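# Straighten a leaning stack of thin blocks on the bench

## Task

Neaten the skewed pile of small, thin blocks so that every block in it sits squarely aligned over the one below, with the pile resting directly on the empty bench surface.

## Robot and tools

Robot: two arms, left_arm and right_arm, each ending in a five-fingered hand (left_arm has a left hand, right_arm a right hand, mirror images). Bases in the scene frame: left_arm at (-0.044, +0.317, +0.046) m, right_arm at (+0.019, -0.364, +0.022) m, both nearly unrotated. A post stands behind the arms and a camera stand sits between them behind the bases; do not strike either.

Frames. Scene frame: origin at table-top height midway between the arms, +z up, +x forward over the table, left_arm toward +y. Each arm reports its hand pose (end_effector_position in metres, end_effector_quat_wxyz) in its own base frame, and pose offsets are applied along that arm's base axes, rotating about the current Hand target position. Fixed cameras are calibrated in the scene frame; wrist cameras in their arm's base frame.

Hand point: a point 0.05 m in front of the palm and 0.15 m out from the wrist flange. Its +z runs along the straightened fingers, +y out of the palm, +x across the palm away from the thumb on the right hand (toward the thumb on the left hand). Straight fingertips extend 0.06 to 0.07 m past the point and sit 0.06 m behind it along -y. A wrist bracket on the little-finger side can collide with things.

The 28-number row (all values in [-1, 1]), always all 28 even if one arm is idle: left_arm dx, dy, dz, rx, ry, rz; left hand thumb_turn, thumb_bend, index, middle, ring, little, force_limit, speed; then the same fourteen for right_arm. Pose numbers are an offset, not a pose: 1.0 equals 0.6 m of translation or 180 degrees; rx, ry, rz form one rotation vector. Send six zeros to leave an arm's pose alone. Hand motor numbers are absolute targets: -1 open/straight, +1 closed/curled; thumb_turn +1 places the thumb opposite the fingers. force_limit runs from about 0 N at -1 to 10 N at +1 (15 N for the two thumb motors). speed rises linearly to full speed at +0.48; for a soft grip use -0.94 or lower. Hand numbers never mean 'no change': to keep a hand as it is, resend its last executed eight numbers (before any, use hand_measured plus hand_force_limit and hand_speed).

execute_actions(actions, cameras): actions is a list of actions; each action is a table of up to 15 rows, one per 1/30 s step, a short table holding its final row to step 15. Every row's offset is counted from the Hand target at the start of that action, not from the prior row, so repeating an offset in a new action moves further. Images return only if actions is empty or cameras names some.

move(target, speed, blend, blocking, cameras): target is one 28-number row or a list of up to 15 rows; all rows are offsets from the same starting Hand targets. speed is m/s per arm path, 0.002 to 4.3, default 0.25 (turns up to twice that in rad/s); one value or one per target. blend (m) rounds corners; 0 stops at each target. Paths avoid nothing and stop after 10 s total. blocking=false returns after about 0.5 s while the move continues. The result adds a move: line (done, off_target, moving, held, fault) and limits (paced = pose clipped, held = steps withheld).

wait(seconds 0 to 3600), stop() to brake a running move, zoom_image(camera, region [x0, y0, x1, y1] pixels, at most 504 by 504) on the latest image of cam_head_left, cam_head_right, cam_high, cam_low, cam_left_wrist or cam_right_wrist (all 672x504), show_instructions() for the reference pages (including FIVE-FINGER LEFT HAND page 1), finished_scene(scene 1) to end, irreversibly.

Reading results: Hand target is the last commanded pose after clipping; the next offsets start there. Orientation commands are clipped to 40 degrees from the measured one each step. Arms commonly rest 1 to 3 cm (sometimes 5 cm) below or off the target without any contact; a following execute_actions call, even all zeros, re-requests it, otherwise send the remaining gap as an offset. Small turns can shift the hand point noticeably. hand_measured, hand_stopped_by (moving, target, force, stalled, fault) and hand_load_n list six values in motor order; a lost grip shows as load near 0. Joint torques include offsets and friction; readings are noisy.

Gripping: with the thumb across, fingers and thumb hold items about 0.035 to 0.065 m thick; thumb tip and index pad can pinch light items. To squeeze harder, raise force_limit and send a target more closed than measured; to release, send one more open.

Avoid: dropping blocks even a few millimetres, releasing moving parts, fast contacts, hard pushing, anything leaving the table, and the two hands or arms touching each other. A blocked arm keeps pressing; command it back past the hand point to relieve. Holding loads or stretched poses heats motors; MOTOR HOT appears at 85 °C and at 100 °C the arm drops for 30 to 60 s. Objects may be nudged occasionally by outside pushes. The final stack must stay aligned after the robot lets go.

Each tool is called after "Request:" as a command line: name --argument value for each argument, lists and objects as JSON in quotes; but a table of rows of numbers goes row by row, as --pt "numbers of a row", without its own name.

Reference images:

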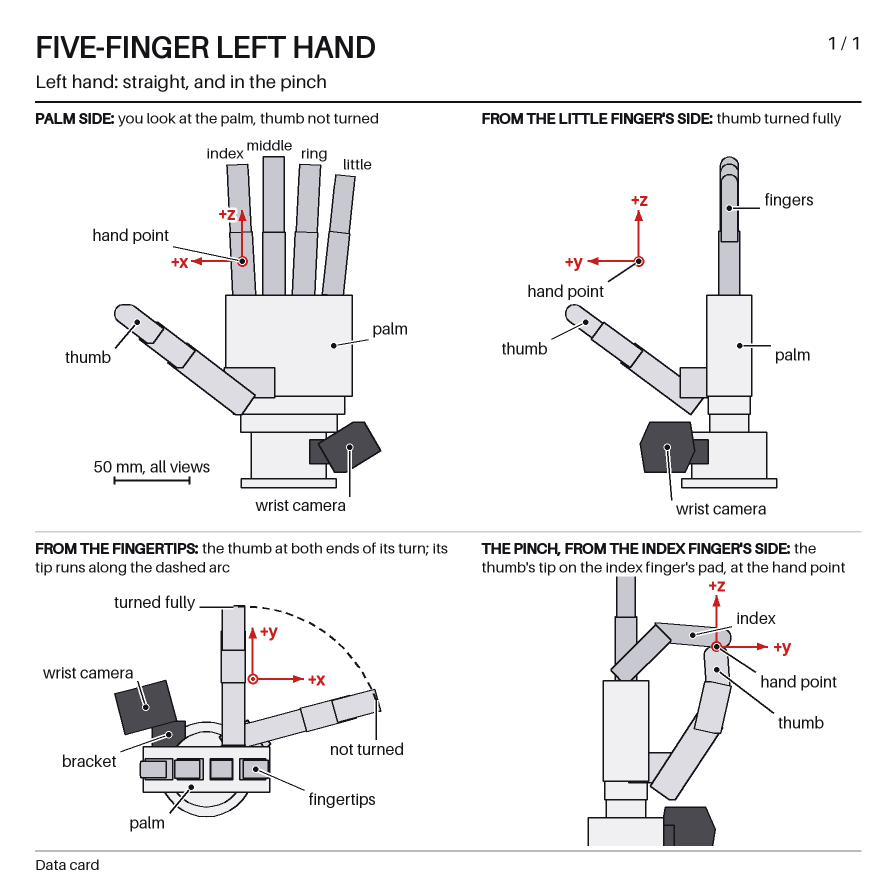

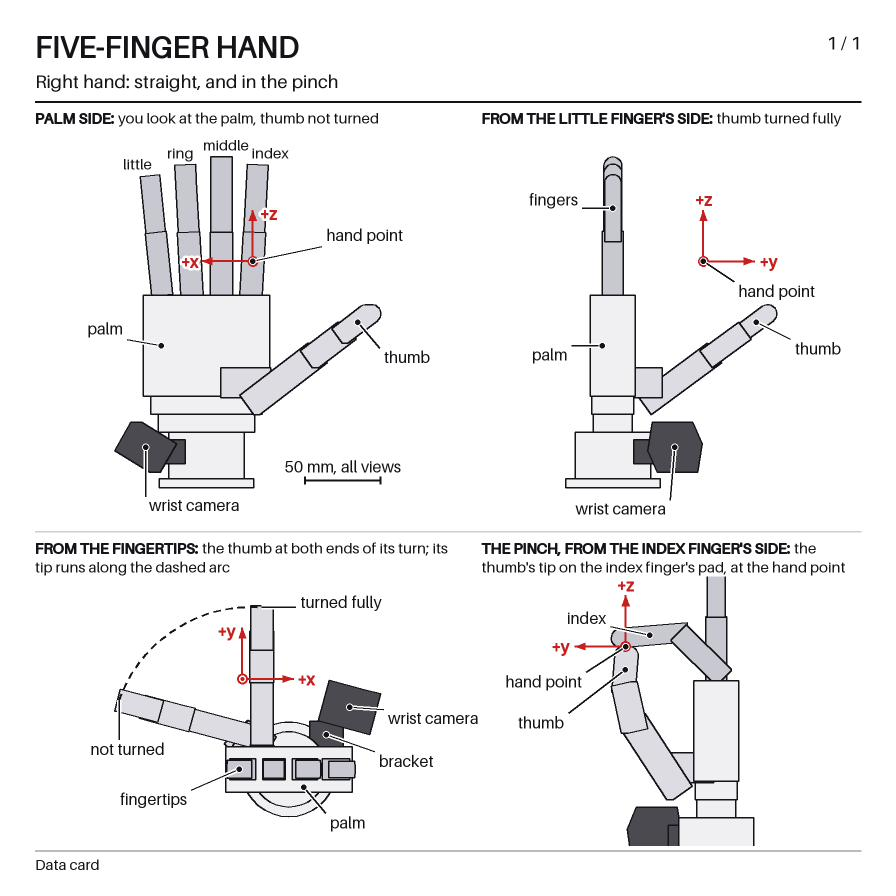

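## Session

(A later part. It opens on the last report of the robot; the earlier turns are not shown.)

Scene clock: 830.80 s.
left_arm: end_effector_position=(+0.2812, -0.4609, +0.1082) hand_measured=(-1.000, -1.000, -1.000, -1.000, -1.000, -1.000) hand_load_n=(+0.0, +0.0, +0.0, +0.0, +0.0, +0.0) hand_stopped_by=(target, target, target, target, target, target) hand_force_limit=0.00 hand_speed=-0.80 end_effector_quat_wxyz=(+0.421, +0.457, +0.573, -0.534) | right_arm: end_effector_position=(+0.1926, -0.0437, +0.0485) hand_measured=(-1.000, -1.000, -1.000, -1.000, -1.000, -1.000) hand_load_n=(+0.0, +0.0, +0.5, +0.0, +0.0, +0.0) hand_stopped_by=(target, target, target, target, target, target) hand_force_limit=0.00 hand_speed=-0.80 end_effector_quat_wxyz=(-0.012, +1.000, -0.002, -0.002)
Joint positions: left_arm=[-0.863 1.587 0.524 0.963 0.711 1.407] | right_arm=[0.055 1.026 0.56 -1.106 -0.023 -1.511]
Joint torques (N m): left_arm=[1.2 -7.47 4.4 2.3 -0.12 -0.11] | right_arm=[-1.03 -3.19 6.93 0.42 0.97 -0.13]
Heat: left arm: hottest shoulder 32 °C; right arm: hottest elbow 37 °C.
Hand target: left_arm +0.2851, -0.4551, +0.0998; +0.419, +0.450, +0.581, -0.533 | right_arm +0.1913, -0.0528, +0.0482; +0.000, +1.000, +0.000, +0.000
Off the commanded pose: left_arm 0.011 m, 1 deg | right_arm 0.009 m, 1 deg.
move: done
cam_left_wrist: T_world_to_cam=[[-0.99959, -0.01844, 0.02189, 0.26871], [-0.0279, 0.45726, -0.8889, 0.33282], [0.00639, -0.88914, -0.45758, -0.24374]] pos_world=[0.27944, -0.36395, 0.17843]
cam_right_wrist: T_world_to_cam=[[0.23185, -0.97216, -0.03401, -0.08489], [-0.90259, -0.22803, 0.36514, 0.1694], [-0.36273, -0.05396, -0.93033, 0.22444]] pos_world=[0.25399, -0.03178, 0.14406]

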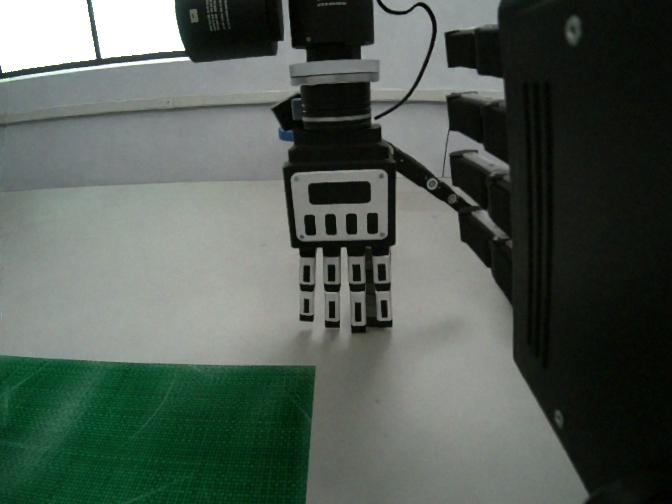

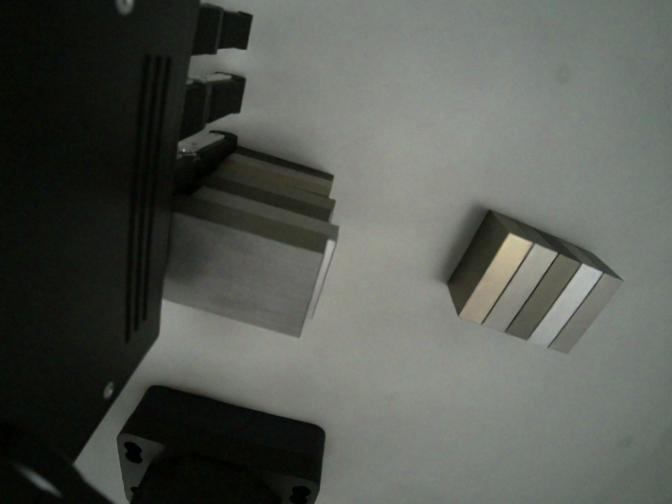

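Request:
move --pt "0 0 0 0 0 0 -1 -1 -1 -1 -1 -1 0 -0.8 0.0 -0.01 0.0 -0.012 0.0 0 -1 -1 -1 -1 -1 -1 0 -0.8" --speed 0.03 --cameras '["cam_left_wrist","cam_right_wrist"]'

Request:
zoom_image --camera "cam_right_wrist" --region '[180, 120, 440, 340]'

Scene clock: 844.57 s.
left_arm: end_effector_position=(+0.2812, -0.4609, +0.1082) hand_measured=(-1.000, -1.000, -1.000, -1.000, -1.000, -1.000) hand_load_n=(+0.0, +0.0, +0.5, +0.0, +0.0, +0.0) hand_stopped_by=(target, target, target, target, target, target) hand_force_limit=0.00 hand_speed=-0.80 end_effector_quat_wxyz=(+0.421, +0.457, +0.573, -0.534) | right_arm: end_effector_position=(+0.1929, -0.0477, +0.0496) hand_measured=(-1.000, -1.000, -1.000, -1.000, -1.000, -1.000) hand_load_n=(+0.0, +0.0, +0.0, +0.0, +0.0, +0.0) hand_stopped_by=(target, target, target, target, target, target) hand_force_limit=0.00 hand_speed=-0.80 end_effector_quat_wxyz=(-0.001, +1.000, -0.002, -0.001)
Joint positions: left_arm=[-0.863 1.587 0.524 0.963 0.711 1.407] | right_arm=[0.055 1.026 0.56 -1.106 -0.003 -1.512]
Joint torques (N m): left_arm=[1.2 -7.47 4.4 2.3 -0.12 -0.11] | right_arm=[-0.85 -2.43 6.49 0.65 1.64 -0.14]
Heat: left arm: hottest shoulder 32 °C; right arm: hottest elbow 36 °C.
Hand target: left_arm +0.2851, -0.4551, +0.0998; +0.419, +0.450, +0.581, -0.533 | right_arm +0.1913, -0.0588, +0.0483; +0.018, +1.000, +0.000, +0.000
Off the commanded pose: left_arm 0.011 m, 1 deg | right_arm 0.011 m, 2 deg.
move: off_target (right_arm)
cam_left_wrist: T_world_to_cam=[[-0.99959, -0.01844, 0.02189, 0.26871], [-0.0279, 0.45726, -0.8889, 0.33282], [0.00639, -0.88914, -0.45758, -0.24374]] pos_world=[0.27944, -0.36395, 0.17843]
cam_right_wrist: T_world_to_cam=[[0.23231, -0.97254, -0.0142, -0.08988], [-0.90289, -0.22105, 0.36869, 0.16857], [-0.36171, -0.07283, -0.92944, 0.22425]] pos_world=[0.25419, -0.03382, 0.145]

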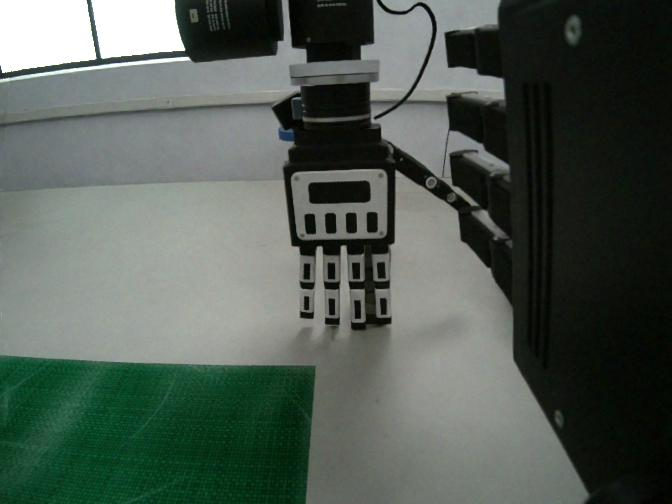

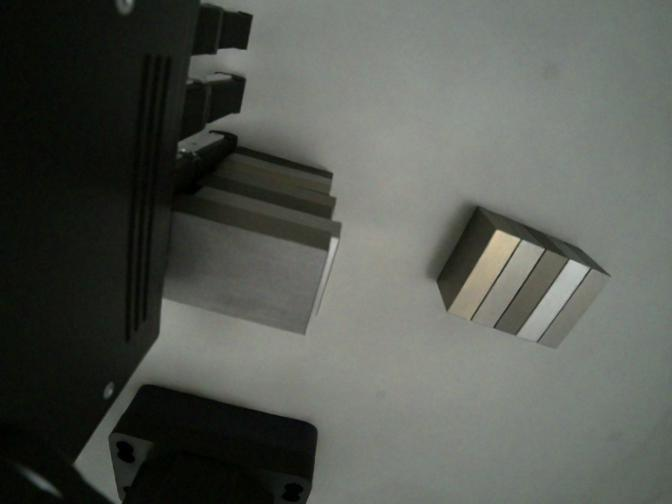

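Scaled by 1.938 from the camera's image (finer frame: 960x720).

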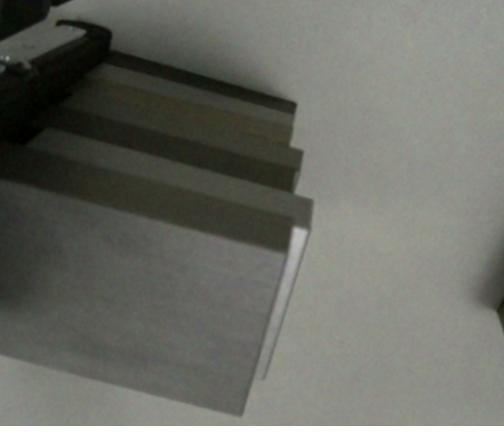

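Request:
move --pt "0 0 0 0 0 0 -1 -1 -1 -1 -1 -1 0 -0.8 0.0 0.075 0.005 0.006 0.0 0 -1 -1 -1 -1 -1 -1 0 -0.8" --pt "0 0 0 0 0 0 -1 -1 -1 -1 -1 -1 0 -0.8 0.0 0.075 0.25 0.01 0.0 0 -1 -1 -1 -1 -1 -1 0 -0.8" --pt "0 0 0 0 0 0 -1 -1 -1 -1 -1 -1 0 -0.8 0.0 -0.115 0.25 0.01 0.0 0 -1 -1 -1 -1 -1 -1 0 -0.8" --speed '[0.04,0.12,0.12]' --blend '[0.0,0.02,0.0]' --cameras '["cam_left_wrist","cam_right_wrist"]'

Request:
zoom_image --camera "cam_left_wrist" --region '[310, 200, 450, 340]'

Request:
zoom_image --camera "cam_right_wrist" --region '[200, 50, 500, 250]'

Scene clock: 856.90 s.
left_arm: end_effector_position=(+0.2812, -0.4609, +0.1082) hand_measured=(-1.000, -1.000, -1.000, -1.000, -1.000, -1.000) hand_load_n=(+0.0, +0.0, +0.0, +0.0, +0.0, +0.0) hand_stopped_by=(target, target, target, target, target, target) hand_force_limit=0.00 hand_speed=-0.80 end_effector_quat_wxyz=(+0.421, +0.457, +0.573, -0.534) | right_arm: end_effector_position=(+0.1737, -0.1216, +0.1804) hand_measured=(-1.000, -1.000, -1.000, -1.000, -1.000, -1.000) hand_load_n=(+0.0, +0.0, +0.0, +0.0, +0.0, +0.0) hand_stopped_by=(target, target, target, target, target, target) hand_force_limit=0.00 hand_speed=-0.80 end_effector_quat_wxyz=(-0.002, +1.000, +0.000, -0.025)
Joint positions: left_arm=[-0.863 1.587 0.524 0.963 0.711 1.407] | right_arm=[-0.28 0.917 0.85 -1.552 0.01 -1.851]
Joint torques (N m): left_arm=[1.2 -7.47 4.4 2.32 -0.12 -0.11] | right_arm=[-0.09 -1.49 12.71 0.43 -0.13 -0.11]
Heat: left arm: hottest shoulder 32 °C; right arm: hottest elbow 36 °C.
Hand target: left_arm +0.2851, -0.4551, +0.0998; +0.419, +0.450, +0.581, -0.533 | right_arm +0.1914, -0.1278, +0.1983; +0.003, +1.000, +0.000, +0.000
Off the commanded pose: left_arm 0.011 m, 1 deg | right_arm 0.026 m, 3 deg.
move: off_target (right_arm)
cam_left_wrist: T_world_to_cam=[[-0.99959, -0.01844, 0.02189, 0.26871], [-0.0279, 0.45726, -0.8889, 0.33282], [0.00639, -0.88914, -0.45758, -0.24374]] pos_world=[0.27944, -0.36395, 0.17843]
cam_right_wrist: T_world_to_cam=[[0.23602, -0.97139, -0.02626, -0.15368], [-0.88343, -0.22575, 0.41059, 0.07526], [-0.40477, -0.07371, -0.91144, 0.33758]] pos_world=[0.2394, -0.10741, 0.27274]

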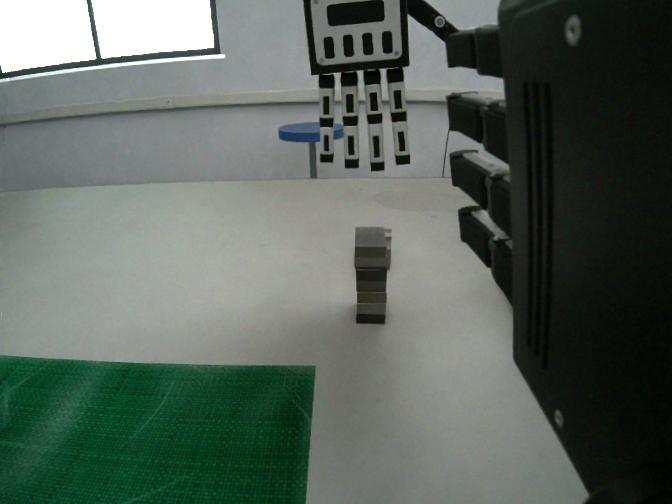

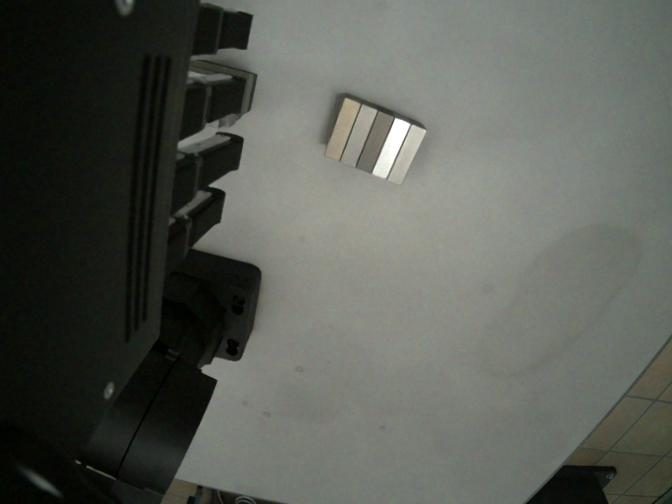

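Scaled by 3.600 from the camera's image (finer frame: 960x720).

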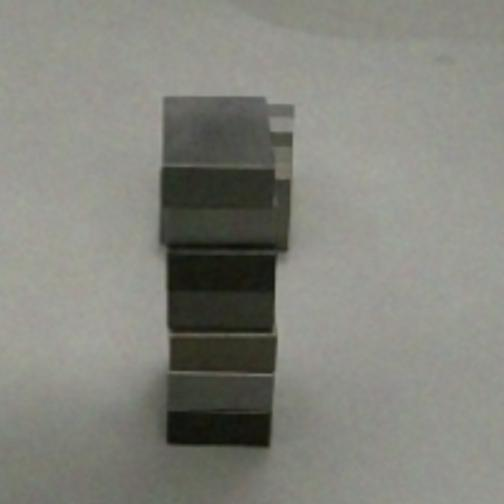

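Scaled by 1.680 from the camera's image (finer frame: 960x720).

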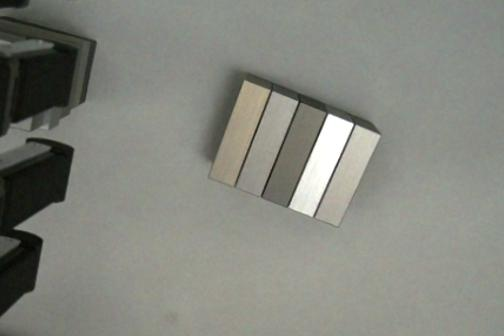

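Request:
move --pt "0 0 0 0 0 0 -1 -1 -1 -1 -1 -1 0 -0.8 0 0.004 -0.16 0 0 0 -1 -1 -1 -1 -1 -1 0 -0.8" --speed 0.1 --cameras '["cam_left_wrist","cam_right_wrist"]'

Scene clock: 876.70 s.
left_arm: end_effector_position=(+0.2812, -0.4609, +0.1082) hand_measured=(-1.000, -1.000, -1.000, -1.000, -1.000, -1.000) hand_load_n=(+0.0, +0.0, +0.0, +0.0, +0.0, +0.0) hand_stopped_by=(target, target, target, target, target, target) hand_force_limit=0.00 hand_speed=-0.80 end_effector_quat_wxyz=(+0.421, +0.457, +0.573, -0.534) | right_arm: end_effector_position=(+0.1891, -0.1258, +0.1050) hand_measured=(-1.000, -1.000, -1.000, -1.000, -1.000, -1.000) hand_load_n=(+0.0, +0.0, +0.0, +0.0, +0.0, +0.0) hand_stopped_by=(target, target, target, target, target, target) hand_force_limit=0.00 hand_speed=-0.80 end_effector_quat_wxyz=(+0.005, +1.000, +0.000, +0.000)
Joint positions: left_arm=[-0.863 1.587 0.524 0.963 0.711 1.407] | right_arm=[-0.28 0.966 0.679 -1.281 0.009 -1.852]
Joint torques (N m): left_arm=[1.2 -7.47 4.38 2.3 -0.12 -0.11] | right_arm=[0.79 -1.9 8.1 0.84 -0.11 -0.04]
Heat: left arm: hottest shoulder 32 °C; right arm: hottest elbow 37 °C.
Hand target: left_arm +0.2851, -0.4551, +0.0998; +0.419, +0.450, +0.581, -0.533 | right_arm +0.1912, -0.1254, +0.1022; +0.003, +1.000, +0.000, +0.000
Off the commanded pose: left_arm 0.011 m, 1 deg | right_arm 0.004 m, 0 deg.
move: done
cam_left_wrist: T_world_to_cam=[[-0.99959, -0.01844, 0.02189, 0.26871], [-0.0279, 0.45726, -0.8889, 0.33282], [0.00639, -0.88914, -0.45758, -0.24374]] pos_world=[0.27944, -0.36395, 0.17843]
cam_right_wrist: T_world_to_cam=[[0.23711, -0.97148, -0.00191, -0.16621], [-0.90261, -0.22103, 0.36937, 0.12738], [-0.35926, -0.08585, -0.92928, 0.26644]] pos_world=[0.2501, -0.11044, 0.20023]

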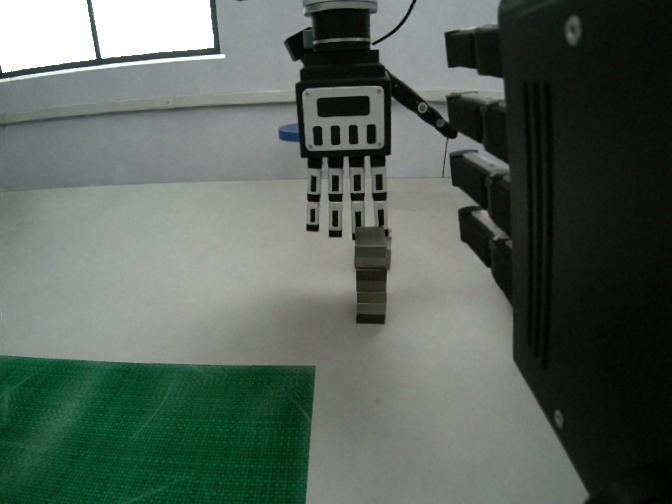

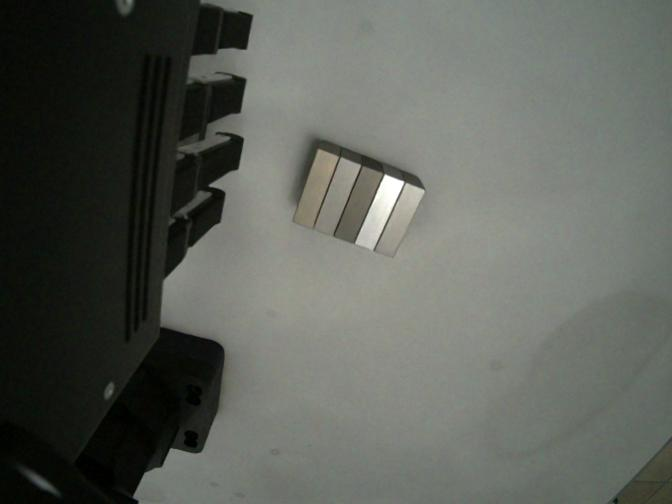

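Request:
move --pt "0 0 0 0 0 0 -1 -1 -1 -1 -1 -1 0 -0.8 0 0 -0.089 0 0 0 -1 -1 -1 -1 -1 -1 0 -0.8" --speed 0.06 --cameras '["cam_left_wrist","cam_right_wrist"]'

Scene clock: 881.20 s.
left_arm: end_effector_position=(+0.2812, -0.4609, +0.1082) hand_measured=(-1.000, -1.000, -1.000, -1.000, -1.000, -1.000) hand_load_n=(+0.0, +0.0, +0.0, +0.0, +0.0, +0.0) hand_stopped_by=(target, target, target, target, target, target) hand_force_limit=0.00 hand_speed=-0.80 end_effector_quat_wxyz=(+0.421, +0.457, +0.573, -0.534) | right_arm: end_effector_position=(+0.1899, -0.1260, +0.0518) hand_measured=(-1.000, -1.000, -1.000, -1.000, -1.000, -1.000) hand_load_n=(+0.0, +0.0, +0.0, +0.0, +0.0, +0.0) hand_stopped_by=(target, target, target, target, target, target) hand_force_limit=0.00 hand_speed=-0.80 end_effector_quat_wxyz=(+0.005, +1.000, +0.000, +0.000)
Joint positions: left_arm=[-0.863 1.587 0.524 0.963 0.711 1.407] | right_arm=[-0.28 1.039 0.572 -1.1 0.009 -1.852]
Joint torques (N m): left_arm=[1.14 -7.47 4.38 2.3 -0.12 -0.11] | right_arm=[0.09 -1.79 7.51 0.88 -0.12 0.01]
Heat: left arm: hottest shoulder 32 °C; right arm: hottest elbow 37 °C.
Hand target: left_arm +0.2851, -0.4551, +0.0998; +0.419, +0.450, +0.581, -0.533 | right_arm +0.1912, -0.1254, +0.0487; +0.003, +1.000, +0.000, +0.000
Off the commanded pose: left_arm 0.011 m, 1 deg | right_arm 0.003 m, 0 deg.
move: done
cam_left_wrist: T_world_to_cam=[[-0.99959, -0.01844, 0.02189, 0.26871], [-0.0279, 0.45726, -0.8889, 0.33282], [0.00639, -0.88914, -0.45758, -0.24374]] pos_world=[0.27944, -0.36395, 0.17843]
cam_right_wrist: T_world_to_cam=[[0.23711, -0.97148, -0.00152, -0.16673], [-0.90289, -0.22094, 0.36876, 0.14775], [-0.35858, -0.08607, -0.92952, 0.21717]] pos_world=[0.25081, -0.11064, 0.14713]

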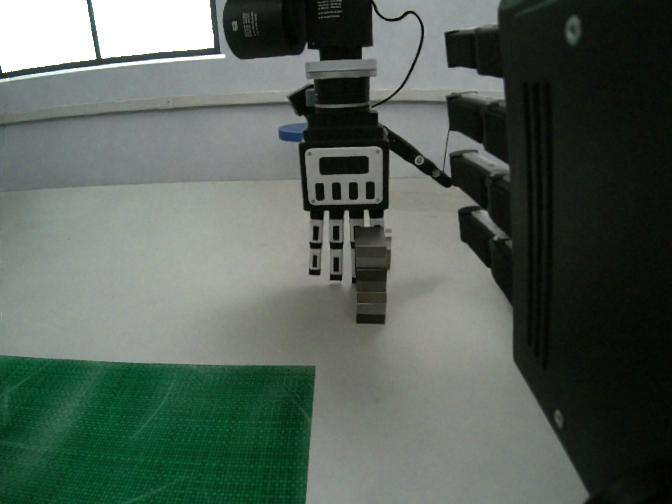

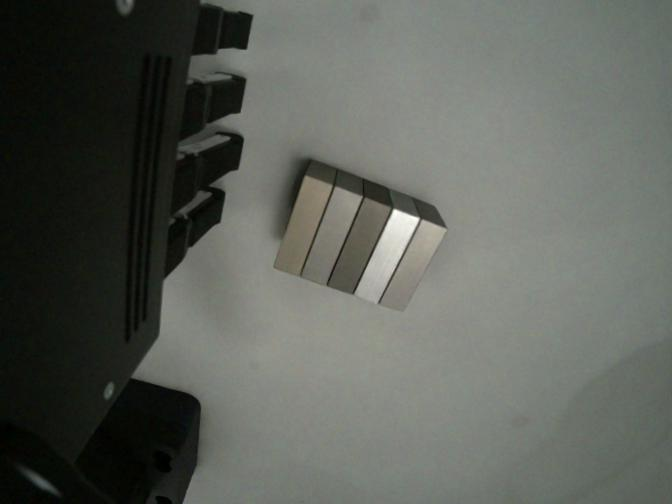

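Request:
move --pt "0 0 0 0 0 0 -1 -1 -1 -1 -1 -1 0 -0.8 0 0.028 -0.001 0.003 0 0 -1 -1 -1 -1 -1 -1 0 -0.8" --speed 0.03 --cameras '["cam_left_wrist"]'

Request:
zoom_image --camera "cam_left_wrist" --region '[300, 200, 440, 340]'

Scene clock: 885.93 s.
left_arm: end_effector_position=(+0.2812, -0.4609, +0.1082) hand_measured=(-1.000, -1.000, -1.000, -1.000, -1.000, -1.000) hand_load_n=(+0.0, +0.0, +0.0, +0.0, +0.0, +0.0) hand_stopped_by=(target, target, target, target, target, target) hand_force_limit=0.00 hand_speed=-0.80 end_effector_quat_wxyz=(+0.421, +0.457, +0.573, -0.534) | right_arm: end_effector_position=(+0.1917, -0.1124, +0.0500) hand_measured=(-1.000, -1.000, -1.000, -1.000, -1.000, -1.000) hand_load_n=(+0.0, +0.0, +0.0, -1.0, +0.0, +0.0) hand_stopped_by=(target, target, target, target, target, target) hand_force_limit=0.00 hand_speed=-0.80 end_effector_quat_wxyz=(+0.001, +1.000, +0.000, +0.000)
Joint positions: left_arm=[-0.863 1.587 0.524 0.963 0.711 1.407] | right_arm=[-0.227 1.039 0.568 -1.1 0.002 -1.798]
Joint torques (N m): left_arm=[1.2 -7.53 4.38 2.3 -0.12 -0.11] | right_arm=[1.26 -2.37 7.23 0.4 -0.21 0.09]
Heat: left arm: hottest shoulder 32 °C; right arm: hottest elbow 37 °C.
Hand target: left_arm +0.2851, -0.4551, +0.0998; +0.419, +0.450, +0.581, -0.533 | right_arm +0.1912, -0.1087, +0.0482; -0.002, +1.000, +0.000, +0.000
Off the commanded pose: left_arm 0.011 m, 1 deg | right_arm 0.004 m, 0 deg.
move: done
cam_left_wrist: T_world_to_cam=[[-0.99959, -0.01844, 0.02189, 0.26871], [-0.0279, 0.45726, -0.8889, 0.33282], [0.00639, -0.88914, -0.45758, -0.24374]] pos_world=[0.27944, -0.36395, 0.17843]

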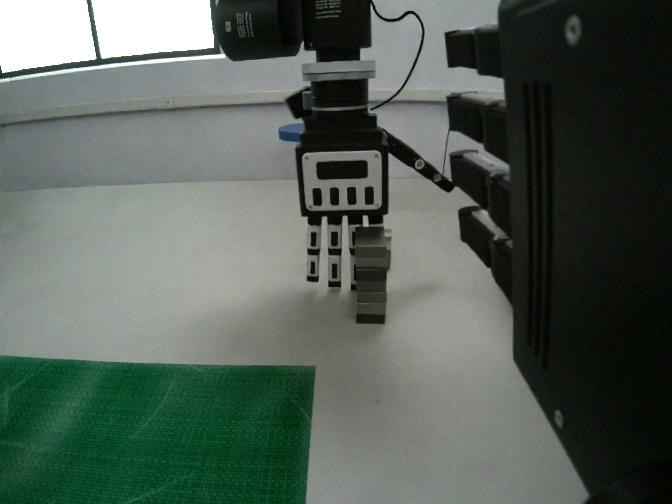

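Scaled by 3.600 from the camera's image (finer frame: 960x720).

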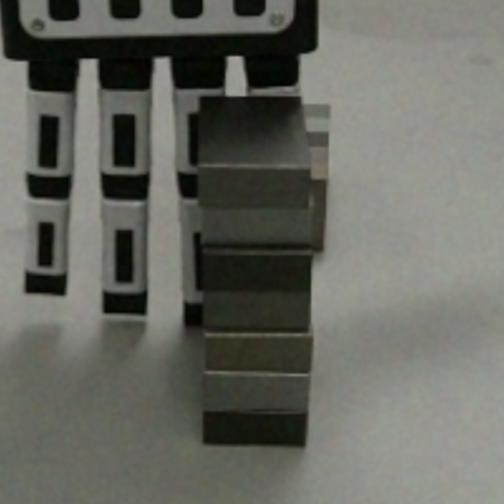

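Request:
move --pt "0 0 0 0 0 0 -1 -1 -1 -1 -1 -1 0 -0.8 0 0.0125 0.001 0 0 0 -1 -1 -1 -1 -1 -1 0 -0.8" --speed 0.02 --cameras '["cam_left_wrist"]'

Request:
zoom_image --camera "cam_left_wrist" --region '[300, 200, 440, 340]'

Scene clock: 889.57 s.
left_arm: end_effector_position=(+0.2812, -0.4609, +0.1082) hand_measured=(-1.000, -1.000, -1.000, -1.000, -1.000, -1.000) hand_load_n=(+0.0, +0.0, +0.0, +0.0, +0.0, +0.0) hand_stopped_by=(target, target, target, target, target, target) hand_force_limit=0.00 hand_speed=-0.80 end_effector_quat_wxyz=(+0.421, +0.457, +0.573, -0.534) | right_arm: end_effector_position=(+0.1933, -0.1056, +0.0500) hand_measured=(-1.000, -1.000, -1.000, -1.000, -1.000, -1.000) hand_load_n=(+0.0, +0.0, +0.0, -1.0, +0.0, +0.0) hand_stopped_by=(target, target, target, target, target, target) hand_force_limit=0.00 hand_speed=-0.80 end_effector_quat_wxyz=(+0.001, +1.000, +0.000, +0.000)
Joint positions: left_arm=[-0.863 1.587 0.524 0.963 0.711 1.407] | right_arm=[-0.196 1.039 0.568 -1.1 0.002 -1.768]
Joint torques (N m): left_arm=[1.26 -7.53 4.4 2.32 -0.12 -0.11] | right_arm=[0.38 -2.73 6.86 0.08 -0.23 0.06]
Heat: left arm: hottest shoulder 32 °C; right arm: hottest elbow 37 °C.
Hand target: left_arm +0.2851, -0.4551, +0.0998; +0.419, +0.450, +0.581, -0.533 | right_arm +0.1912, -0.1011, +0.0488; -0.002, +1.000, +0.000, +0.000
Off the commanded pose: left_arm 0.011 m, 1 deg | right_arm 0.005 m, 0 deg.
move: done
cam_left_wrist: T_world_to_cam=[[-0.99959, -0.01844, 0.02189, 0.26871], [-0.0279, 0.45726, -0.8889, 0.33282], [0.00639, -0.88914, -0.45758, -0.24374]] pos_world=[0.27944, -0.36395, 0.17843]

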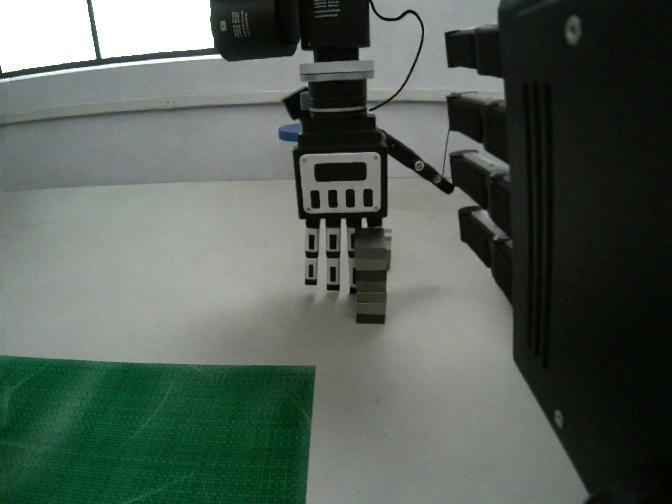

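Scaled by 3.600 from the camera's image (finer frame: 960x720).

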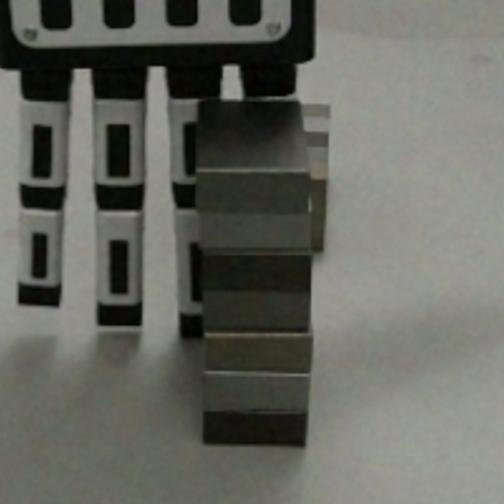

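Request:
move --pt "0 0 0 0 0 0 -1 -1 -1 -1 -1 -1 0 -0.8 -0.003 0.005 0.0 0 0 0 -1 -1 -1 -1 -1 -1 0 -0.8" --speed 0.02 --cameras '["cam_left_wrist"]'

Request:
zoom_image --camera "cam_left_wrist" --region '[300, 200, 440, 340]'

Scene clock: 893.07 s.
left_arm: end_effector_position=(+0.2812, -0.4609, +0.1082) hand_measured=(-1.000, -1.000, -1.000, -1.000, -1.000, -1.000) hand_load_n=(+0.0, +0.0, +0.0, +0.0, +0.0, +0.0) hand_stopped_by=(target, target, target, target, target, target) hand_force_limit=0.00 hand_speed=-0.80 end_effector_quat_wxyz=(+0.421, +0.457, +0.573, -0.534) | right_arm: end_effector_position=(+0.1928, -0.1031, +0.0500) hand_measured=(-1.000, -1.000, -1.000, -1.000, -1.000, -1.000) hand_load_n=(+0.0, +0.0, +0.0, -0.5, +0.0, +0.0) hand_stopped_by=(target, target, target, target, target, target) hand_force_limit=0.00 hand_speed=-0.80 end_effector_quat_wxyz=(+0.001, +1.000, +0.000, +0.001)
Joint positions: left_arm=[-0.863 1.587 0.524 0.963 0.711 1.407] | right_arm=[-0.186 1.034 0.565 -1.1 0.002 -1.757]
Joint torques (N m): left_arm=[1.2 -7.53 4.4 2.3 -0.12 -0.11] | right_arm=[1.85 -3.08 6.84 0.17 -0.21 0.13]
Heat: left arm: hottest shoulder 32 °C; right arm: hottest elbow 37 °C.
Hand target: left_arm +0.2851, -0.4551, +0.0998; +0.419, +0.450, +0.581, -0.533 | right_arm +0.1893, -0.0981, +0.0488; -0.002, +1.000, +0.000, +0.000
Off the commanded pose: left_arm 0.011 m, 1 deg | right_arm 0.006 m, 0 deg.
move: done
cam_left_wrist: T_world_to_cam=[[-0.99959, -0.01844, 0.02189, 0.26871], [-0.0279, 0.45726, -0.8889, 0.33282], [0.00639, -0.88914, -0.45758, -0.24374]] pos_world=[0.27944, -0.36395, 0.17843]

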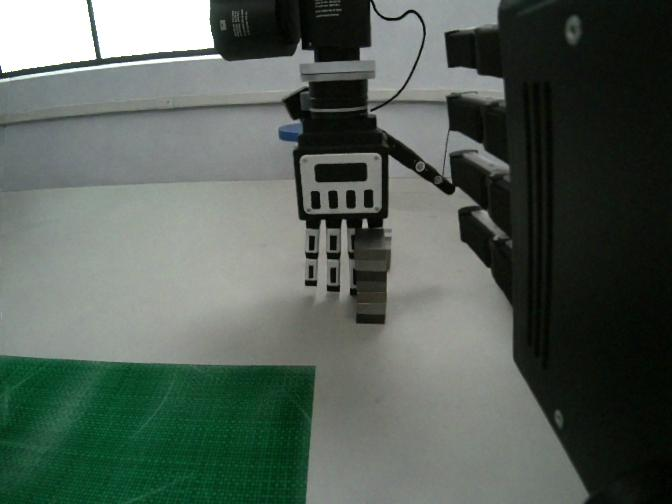

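Scaled by 3.600 from the camera's image (finer frame: 960x720).

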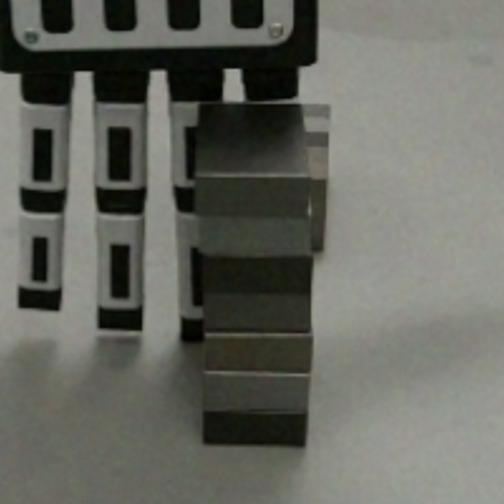

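Request:
move --pt "0 0 0 0 0 0 -1 -1 -1 -1 -1 -1 0 -0.8 -0.001 0.004 0.0 0 0 0 -1 -1 -1 -1 -1 -1 0 -0.8" --speed 0.02 --cameras '["cam_left_wrist"]'

Request:
zoom_image --camera "cam_left_wrist" --region '[300, 200, 440, 340]'

Scene clock: 909.10 s.
left_arm: end_effector_position=(+0.2812, -0.4609, +0.1082) hand_measured=(-1.000, -1.000, -1.000, -1.000, -1.000, -1.000) hand_load_n=(+0.0, +0.0, +0.0, +0.0, +0.0, +0.0) hand_stopped_by=(target, target, target, target, target, target) hand_force_limit=0.00 hand_speed=-0.80 end_effector_quat_wxyz=(+0.421, +0.457, +0.573, -0.534) | right_arm: end_effector_position=(+0.1926, -0.1013, +0.0501) hand_measured=(-1.000, -1.000, -1.000, -1.000, -1.000, -1.000) hand_load_n=(+0.0, +0.0, -0.5, -0.5, +0.0, +0.0) hand_stopped_by=(target, target, target, target, target, target) hand_force_limit=0.00 hand_speed=-0.80 end_effector_quat_wxyz=(+0.002, +1.000, +0.000, +0.001)
Joint positions: left_arm=[-0.863 1.587 0.524 0.963 0.711 1.407] | right_arm=[-0.177 1.031 0.563 -1.1 0.004 -1.748]
Joint torques (N m): left_arm=[1.2 -7.53 4.4 2.3 -0.12 -0.11] | right_arm=[1.26 -3.49 6.83 0.09 -0.32 0.1]
Heat: left arm: hottest shoulder 32 °C; right arm: hottest elbow 36 °C.
Hand target: left_arm +0.2851, -0.4551, +0.0998; +0.419, +0.450, +0.581, -0.533 | right_arm +0.1888, -0.0957, +0.0488; -0.002, +1.000, +0.000, +0.000
Off the commanded pose: left_arm 0.011 m, 1 deg | right_arm 0.007 m, 1 deg.
move: done
cam_left_wrist: T_world_to_cam=[[-0.99959, -0.01844, 0.02189, 0.26871], [-0.0279, 0.45726, -0.8889, 0.33282], [0.00639, -0.88914, -0.45758, -0.24374]] pos_world=[0.27944, -0.36395, 0.17843]

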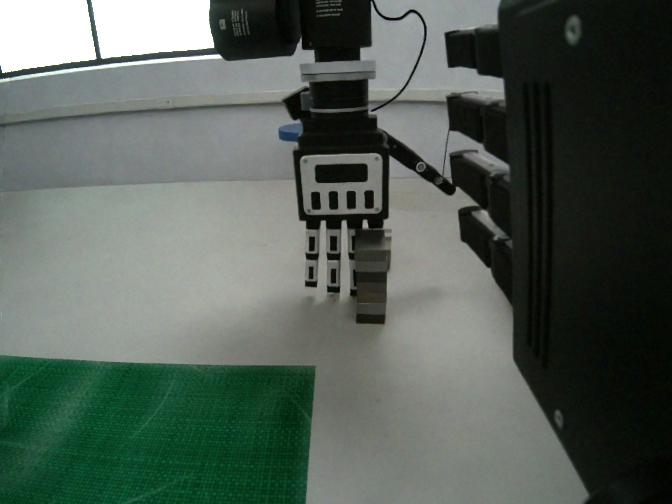

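Scaled by 3.600 from the camera's image (finer frame: 960x720).

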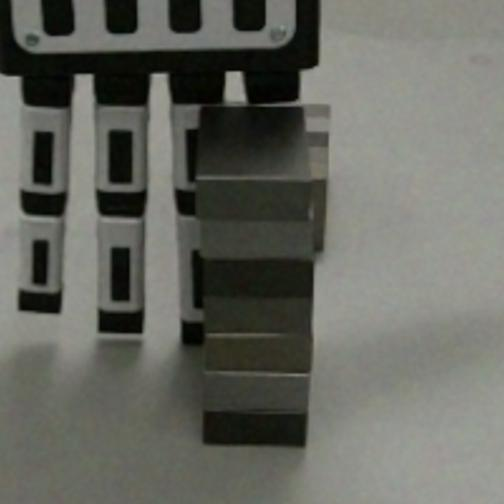

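Request:
move --pt "0 0 0 0 0 0 -1 -1 -1 -1 -1 -1 0 -0.8 0 -0.027 0.002 0 0 0 -1 -1 -1 -1 -1 -1 0 -0.8" --pt "0 0 0 0 0 0 -1 -1 -1 -1 -1 -1 0 -0.8 -0.013 -0.027 0.002 0 0 0 -1 -1 -1 -1 -1 -1 0 -0.8" --speed 0.04 --cameras '["cam_left_wrist"]'

Request:
zoom_image --camera "cam_left_wrist" --region '[300, 200, 440, 340]'

Scene clock: 921.00 s.
left_arm: end_effector_position=(+0.2812, -0.4609, +0.1082) hand_measured=(-1.000, -1.000, -1.000, -1.000, -1.000, -1.000) hand_load_n=(-0.5, +0.0, +0.0, +0.0, +0.0, +0.0) hand_stopped_by=(target, target, target, target, target, target) hand_force_limit=0.00 hand_speed=-0.80 end_effector_quat_wxyz=(+0.421, +0.457, +0.573, -0.534) | right_arm: end_effector_position=(+0.1859, -0.1109, +0.0496) hand_measured=(-1.000, -1.000, -1.000, -1.000, -1.000, -1.000) hand_load_n=(+0.0, +0.0, +0.0, +0.0, +0.0, +0.0) hand_stopped_by=(target, target, target, target, target, target) hand_force_limit=0.00 hand_speed=-0.80 end_effector_quat_wxyz=(-0.002, +1.000, +0.000, +0.003)
Joint positions: left_arm=[-0.863 1.587 0.524 0.963 0.711 1.407] | right_arm=[-0.232 1.014 0.553 -1.106 -0.005 -1.803]
Joint torques (N m): left_arm=[1.2 -7.53 4.4 2.3 -0.12 -0.11] | right_arm=[-0.15 -3.43 7.1 -0.27 0 -0.05]
Heat: left arm: hottest shoulder 32 °C; right arm: hottest elbow 36 °C.
Hand target: left_arm +0.2851, -0.4551, +0.0998; +0.419, +0.450, +0.581, -0.533 | right_arm +0.1811, -0.1119, +0.0500; -0.002, +1.000, +0.000, +0.000
Off the commanded pose: left_arm 0.011 m, 1 deg | right_arm 0.005 m, 0 deg.
move: done
cam_left_wrist: T_world_to_cam=[[-0.99959, -0.01844, 0.02189, 0.26871], [-0.0279, 0.45726, -0.8889, 0.33282], [0.00639, -0.88914, -0.45758, -0.24374]] pos_world=[0.27944, -0.36395, 0.17843]

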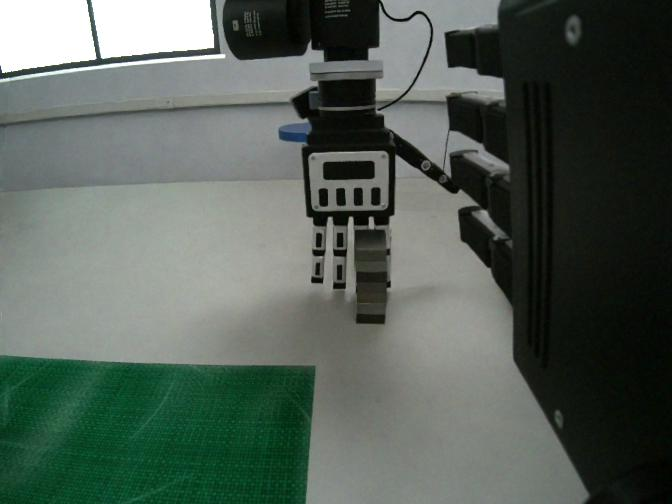

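Scaled by 3.600 from the camera's image (finer frame: 960x720).

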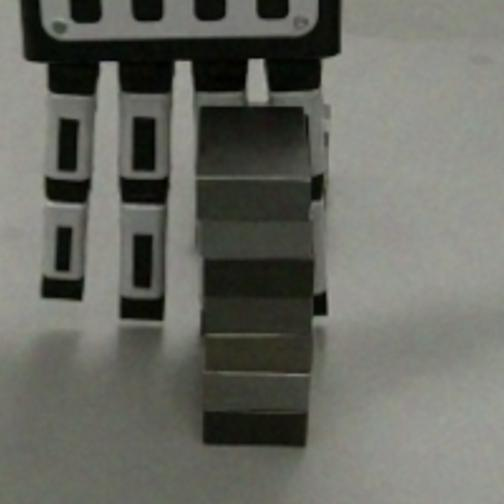

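Request:
move --pt "0 0 0 0 0 0 -1 -1 -1 -1 -1 -1 0 -0.8 0 0.024 -0.001 0 0 0 -1 -1 -1 -1 -1 -1 0 -0.8" --speed 0.02 --cameras '["cam_left_wrist"]'

Request:
zoom_image --camera "cam_left_wrist" --region '[300, 200, 440, 340]'

Scene clock: 925.83 s.
left_arm: end_effector_position=(+0.2812, -0.4609, +0.1082) hand_measured=(-1.000, -1.000, -1.000, -1.000, -1.000, -1.000) hand_load_n=(+0.0, +0.0, +0.0, +0.0, +0.0, +0.0) hand_stopped_by=(target, target, target, target, target, target) hand_force_limit=0.00 hand_speed=-0.80 end_effector_quat_wxyz=(+0.421, +0.457, +0.573, -0.534) | right_arm: end_effector_position=(+0.1854, -0.1015, +0.0498) hand_measured=(-1.000, -1.000, -1.000, -1.000, -1.000, -1.000) hand_load_n=(+0.0, +0.0, -0.5, -0.5, +0.0, +0.0) hand_stopped_by=(target, target, target, target, target, target) hand_force_limit=0.00 hand_speed=-0.80 end_effector_quat_wxyz=(+0.000, +1.000, +0.001, +0.003)
Joint positions: left_arm=[-0.863 1.587 0.524 0.963 0.711 1.407] | right_arm=[-0.188 1.004 0.548 -1.109 -0.001 -1.76]
Joint torques (N m): left_arm=[1.2 -7.53 4.4 2.32 -0.12 -0.11] | right_arm=[1.03 -2.67 6.93 -0.12 -0.1 0.06]
Heat: left arm: hottest shoulder 32 °C; right arm: hottest elbow 36 °C.
Hand target: left_arm +0.2851, -0.4551, +0.0998; +0.419, +0.450, +0.581, -0.533 | right_arm +0.1811, -0.0975, +0.0494; -0.002, +1.000, +0.000, +0.000
Off the commanded pose: left_arm 0.011 m, 1 deg | right_arm 0.006 m, 0 deg.
move: done
cam_left_wrist: T_world_to_cam=[[-0.99959, -0.01844, 0.02189, 0.26871], [-0.0279, 0.45726, -0.8889, 0.33282], [0.00639, -0.88914, -0.45758, -0.24374]] pos_world=[0.27944, -0.36395, 0.17843]

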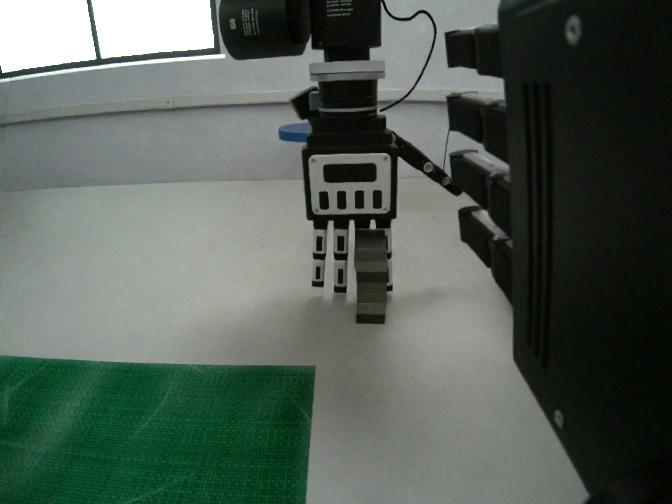

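Scaled by 3.600 from the camera's image (finer frame: 960x720).

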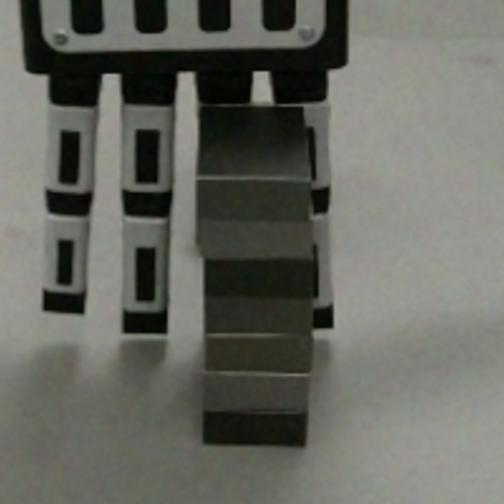

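Request:
move --pt "0 0 0 0 0 0 -1 -1 -1 -1 -1 -1 0 -0.8 0 0.004 0 0 0 0 -1 -1 -1 -1 -1 -1 0 -0.8" --speed 0.02 --cameras '["cam_left_wrist"]'

Request:
zoom_image --camera "cam_left_wrist" --region '[300, 200, 440, 340]'

Scene clock: 929.43 s.
left_arm: end_effector_position=(+0.2812, -0.4609, +0.1082) hand_measured=(-1.000, -1.000, -1.000, -1.000, -1.000, -1.000) hand_load_n=(+0.0, +0.0, +0.0, +0.0, +0.0, +0.0) hand_stopped_by=(target, target, target, target, target, target) hand_force_limit=0.00 hand_speed=-0.80 end_effector_quat_wxyz=(+0.421, +0.457, +0.573, -0.534) | right_arm: end_effector_position=(+0.1856, -0.1008, +0.0502) hand_measured=(-1.000, -1.000, -1.000, -1.000, -1.000, -1.000) hand_load_n=(+0.0, +0.0, -0.5, -0.5, +0.0, +0.0) hand_stopped_by=(target, target, target, target, target, target) hand_force_limit=0.00 hand_speed=-0.80 end_effector_quat_wxyz=(+0.003, +1.000, +0.001, +0.002)
Joint positions: left_arm=[-0.863 1.587 0.524 0.963 0.711 1.407] | right_arm=[-0.179 1.004 0.548 -1.109 0.005 -1.752]
Joint torques (N m): left_arm=[1.2 -7.47 4.4 2.3 -0.12 -0.11] | right_arm=[1.55 -3.6 6.95 -0.34 -0.3 0.11]
Heat: left arm: hottest shoulder 32 °C; right arm: hottest elbow 35 °C.
Hand target: left_arm +0.2851, -0.4551, +0.0998; +0.419, +0.450, +0.581, -0.533 | right_arm +0.1811, -0.0951, +0.0494; -0.002, +1.000, +0.000, +0.000
Off the commanded pose: left_arm 0.011 m, 1 deg | right_arm 0.007 m, 1 deg.
move: done
cam_left_wrist: T_world_to_cam=[[-0.99959, -0.01844, 0.02189, 0.26871], [-0.0279, 0.45726, -0.8889, 0.33282], [0.00639, -0.88914, -0.45758, -0.24374]] pos_world=[0.27944, -0.36395, 0.17843]

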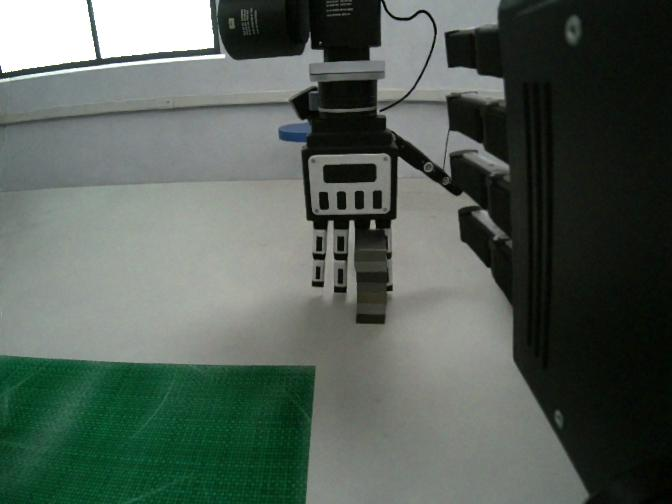

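Scaled by 3.600 from the camera's image (finer frame: 960x720).

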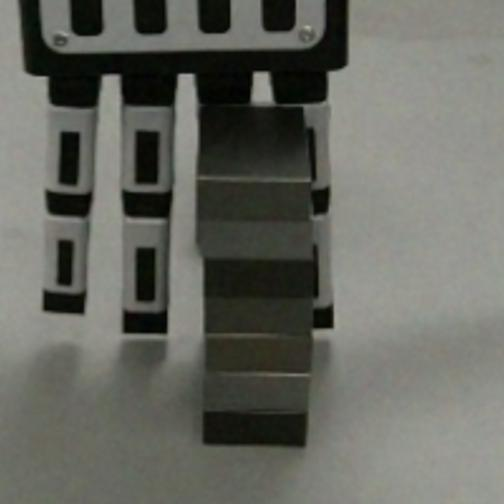

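Request:
move --pt "0 0 0 0 0 0 -1 -1 -1 -1 -1 -1 0 -0.8 -0.002 0.0045 -0.001 0.0015 0 0 -1 -1 -1 -1 -1 -1 0 -0.8" --speed 0.02 --cameras '["cam_left_wrist"]'

Request:
zoom_image --camera "cam_left_wrist" --region '[330, 220, 420, 330]'

Scene clock: 933.20 s.
left_arm: end_effector_position=(+0.2812, -0.4609, +0.1082) hand_measured=(-1.000, -1.000, -1.000, -1.000, -1.000, -1.000) hand_load_n=(+0.0, +0.0, +0.0, +0.0, +0.0, +0.0) hand_stopped_by=(target, target, target, target, target, target) hand_force_limit=0.00 hand_speed=-0.80 end_effector_quat_wxyz=(+0.421, +0.457, +0.573, -0.534) | right_arm: end_effector_position=(+0.1848, -0.0992, +0.0502) hand_measured=(-1.000, -1.000, -1.000, -1.000, -1.000, -1.000) hand_load_n=(+0.0, +0.0, -0.5, -0.5, +0.0, +0.0) hand_stopped_by=(target, target, target, target, target, target) hand_force_limit=0.00 hand_speed=-0.80 end_effector_quat_wxyz=(+0.003, +1.000, +0.000, +0.004)
Joint positions: left_arm=[-0.863 1.587 0.524 0.963 0.711 1.407] | right_arm=[-0.173 0.998 0.544 -1.109 0.005 -1.743]
Joint torques (N m): left_arm=[1.2 -7.47 4.4 2.3 -0.12 -0.11] | right_arm=[1.44 -3.55 6.95 -0.42 -0.52 0.12]
Heat: left arm: hottest shoulder 32 °C; right arm: hottest elbow 35 °C.
Hand target: left_arm +0.2851, -0.4551, +0.0998; +0.419, +0.450, +0.581, -0.533 | right_arm +0.1799, -0.0924, +0.0488; -0.004, +1.000, +0.000, +0.000
Off the commanded pose: left_arm 0.011 m, 1 deg | right_arm 0.008 m, 1 deg.
move: done
cam_left_wrist: T_world_to_cam=[[-0.99959, -0.01844, 0.02189, 0.26871], [-0.0279, 0.45726, -0.8889, 0.33282], [0.00639, -0.88914, -0.45758, -0.24374]] pos_world=[0.27944, -0.36395, 0.17843]

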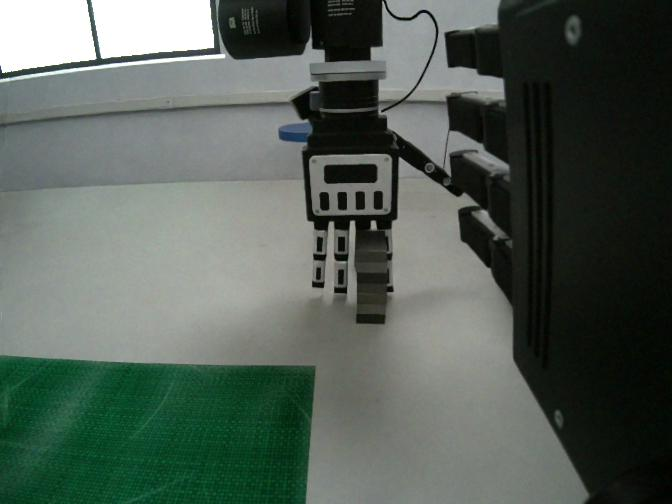

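Scaled by 4.582 from the camera's image (finer frame: 960x720).

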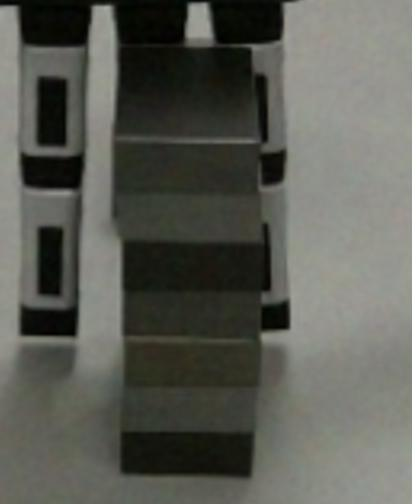

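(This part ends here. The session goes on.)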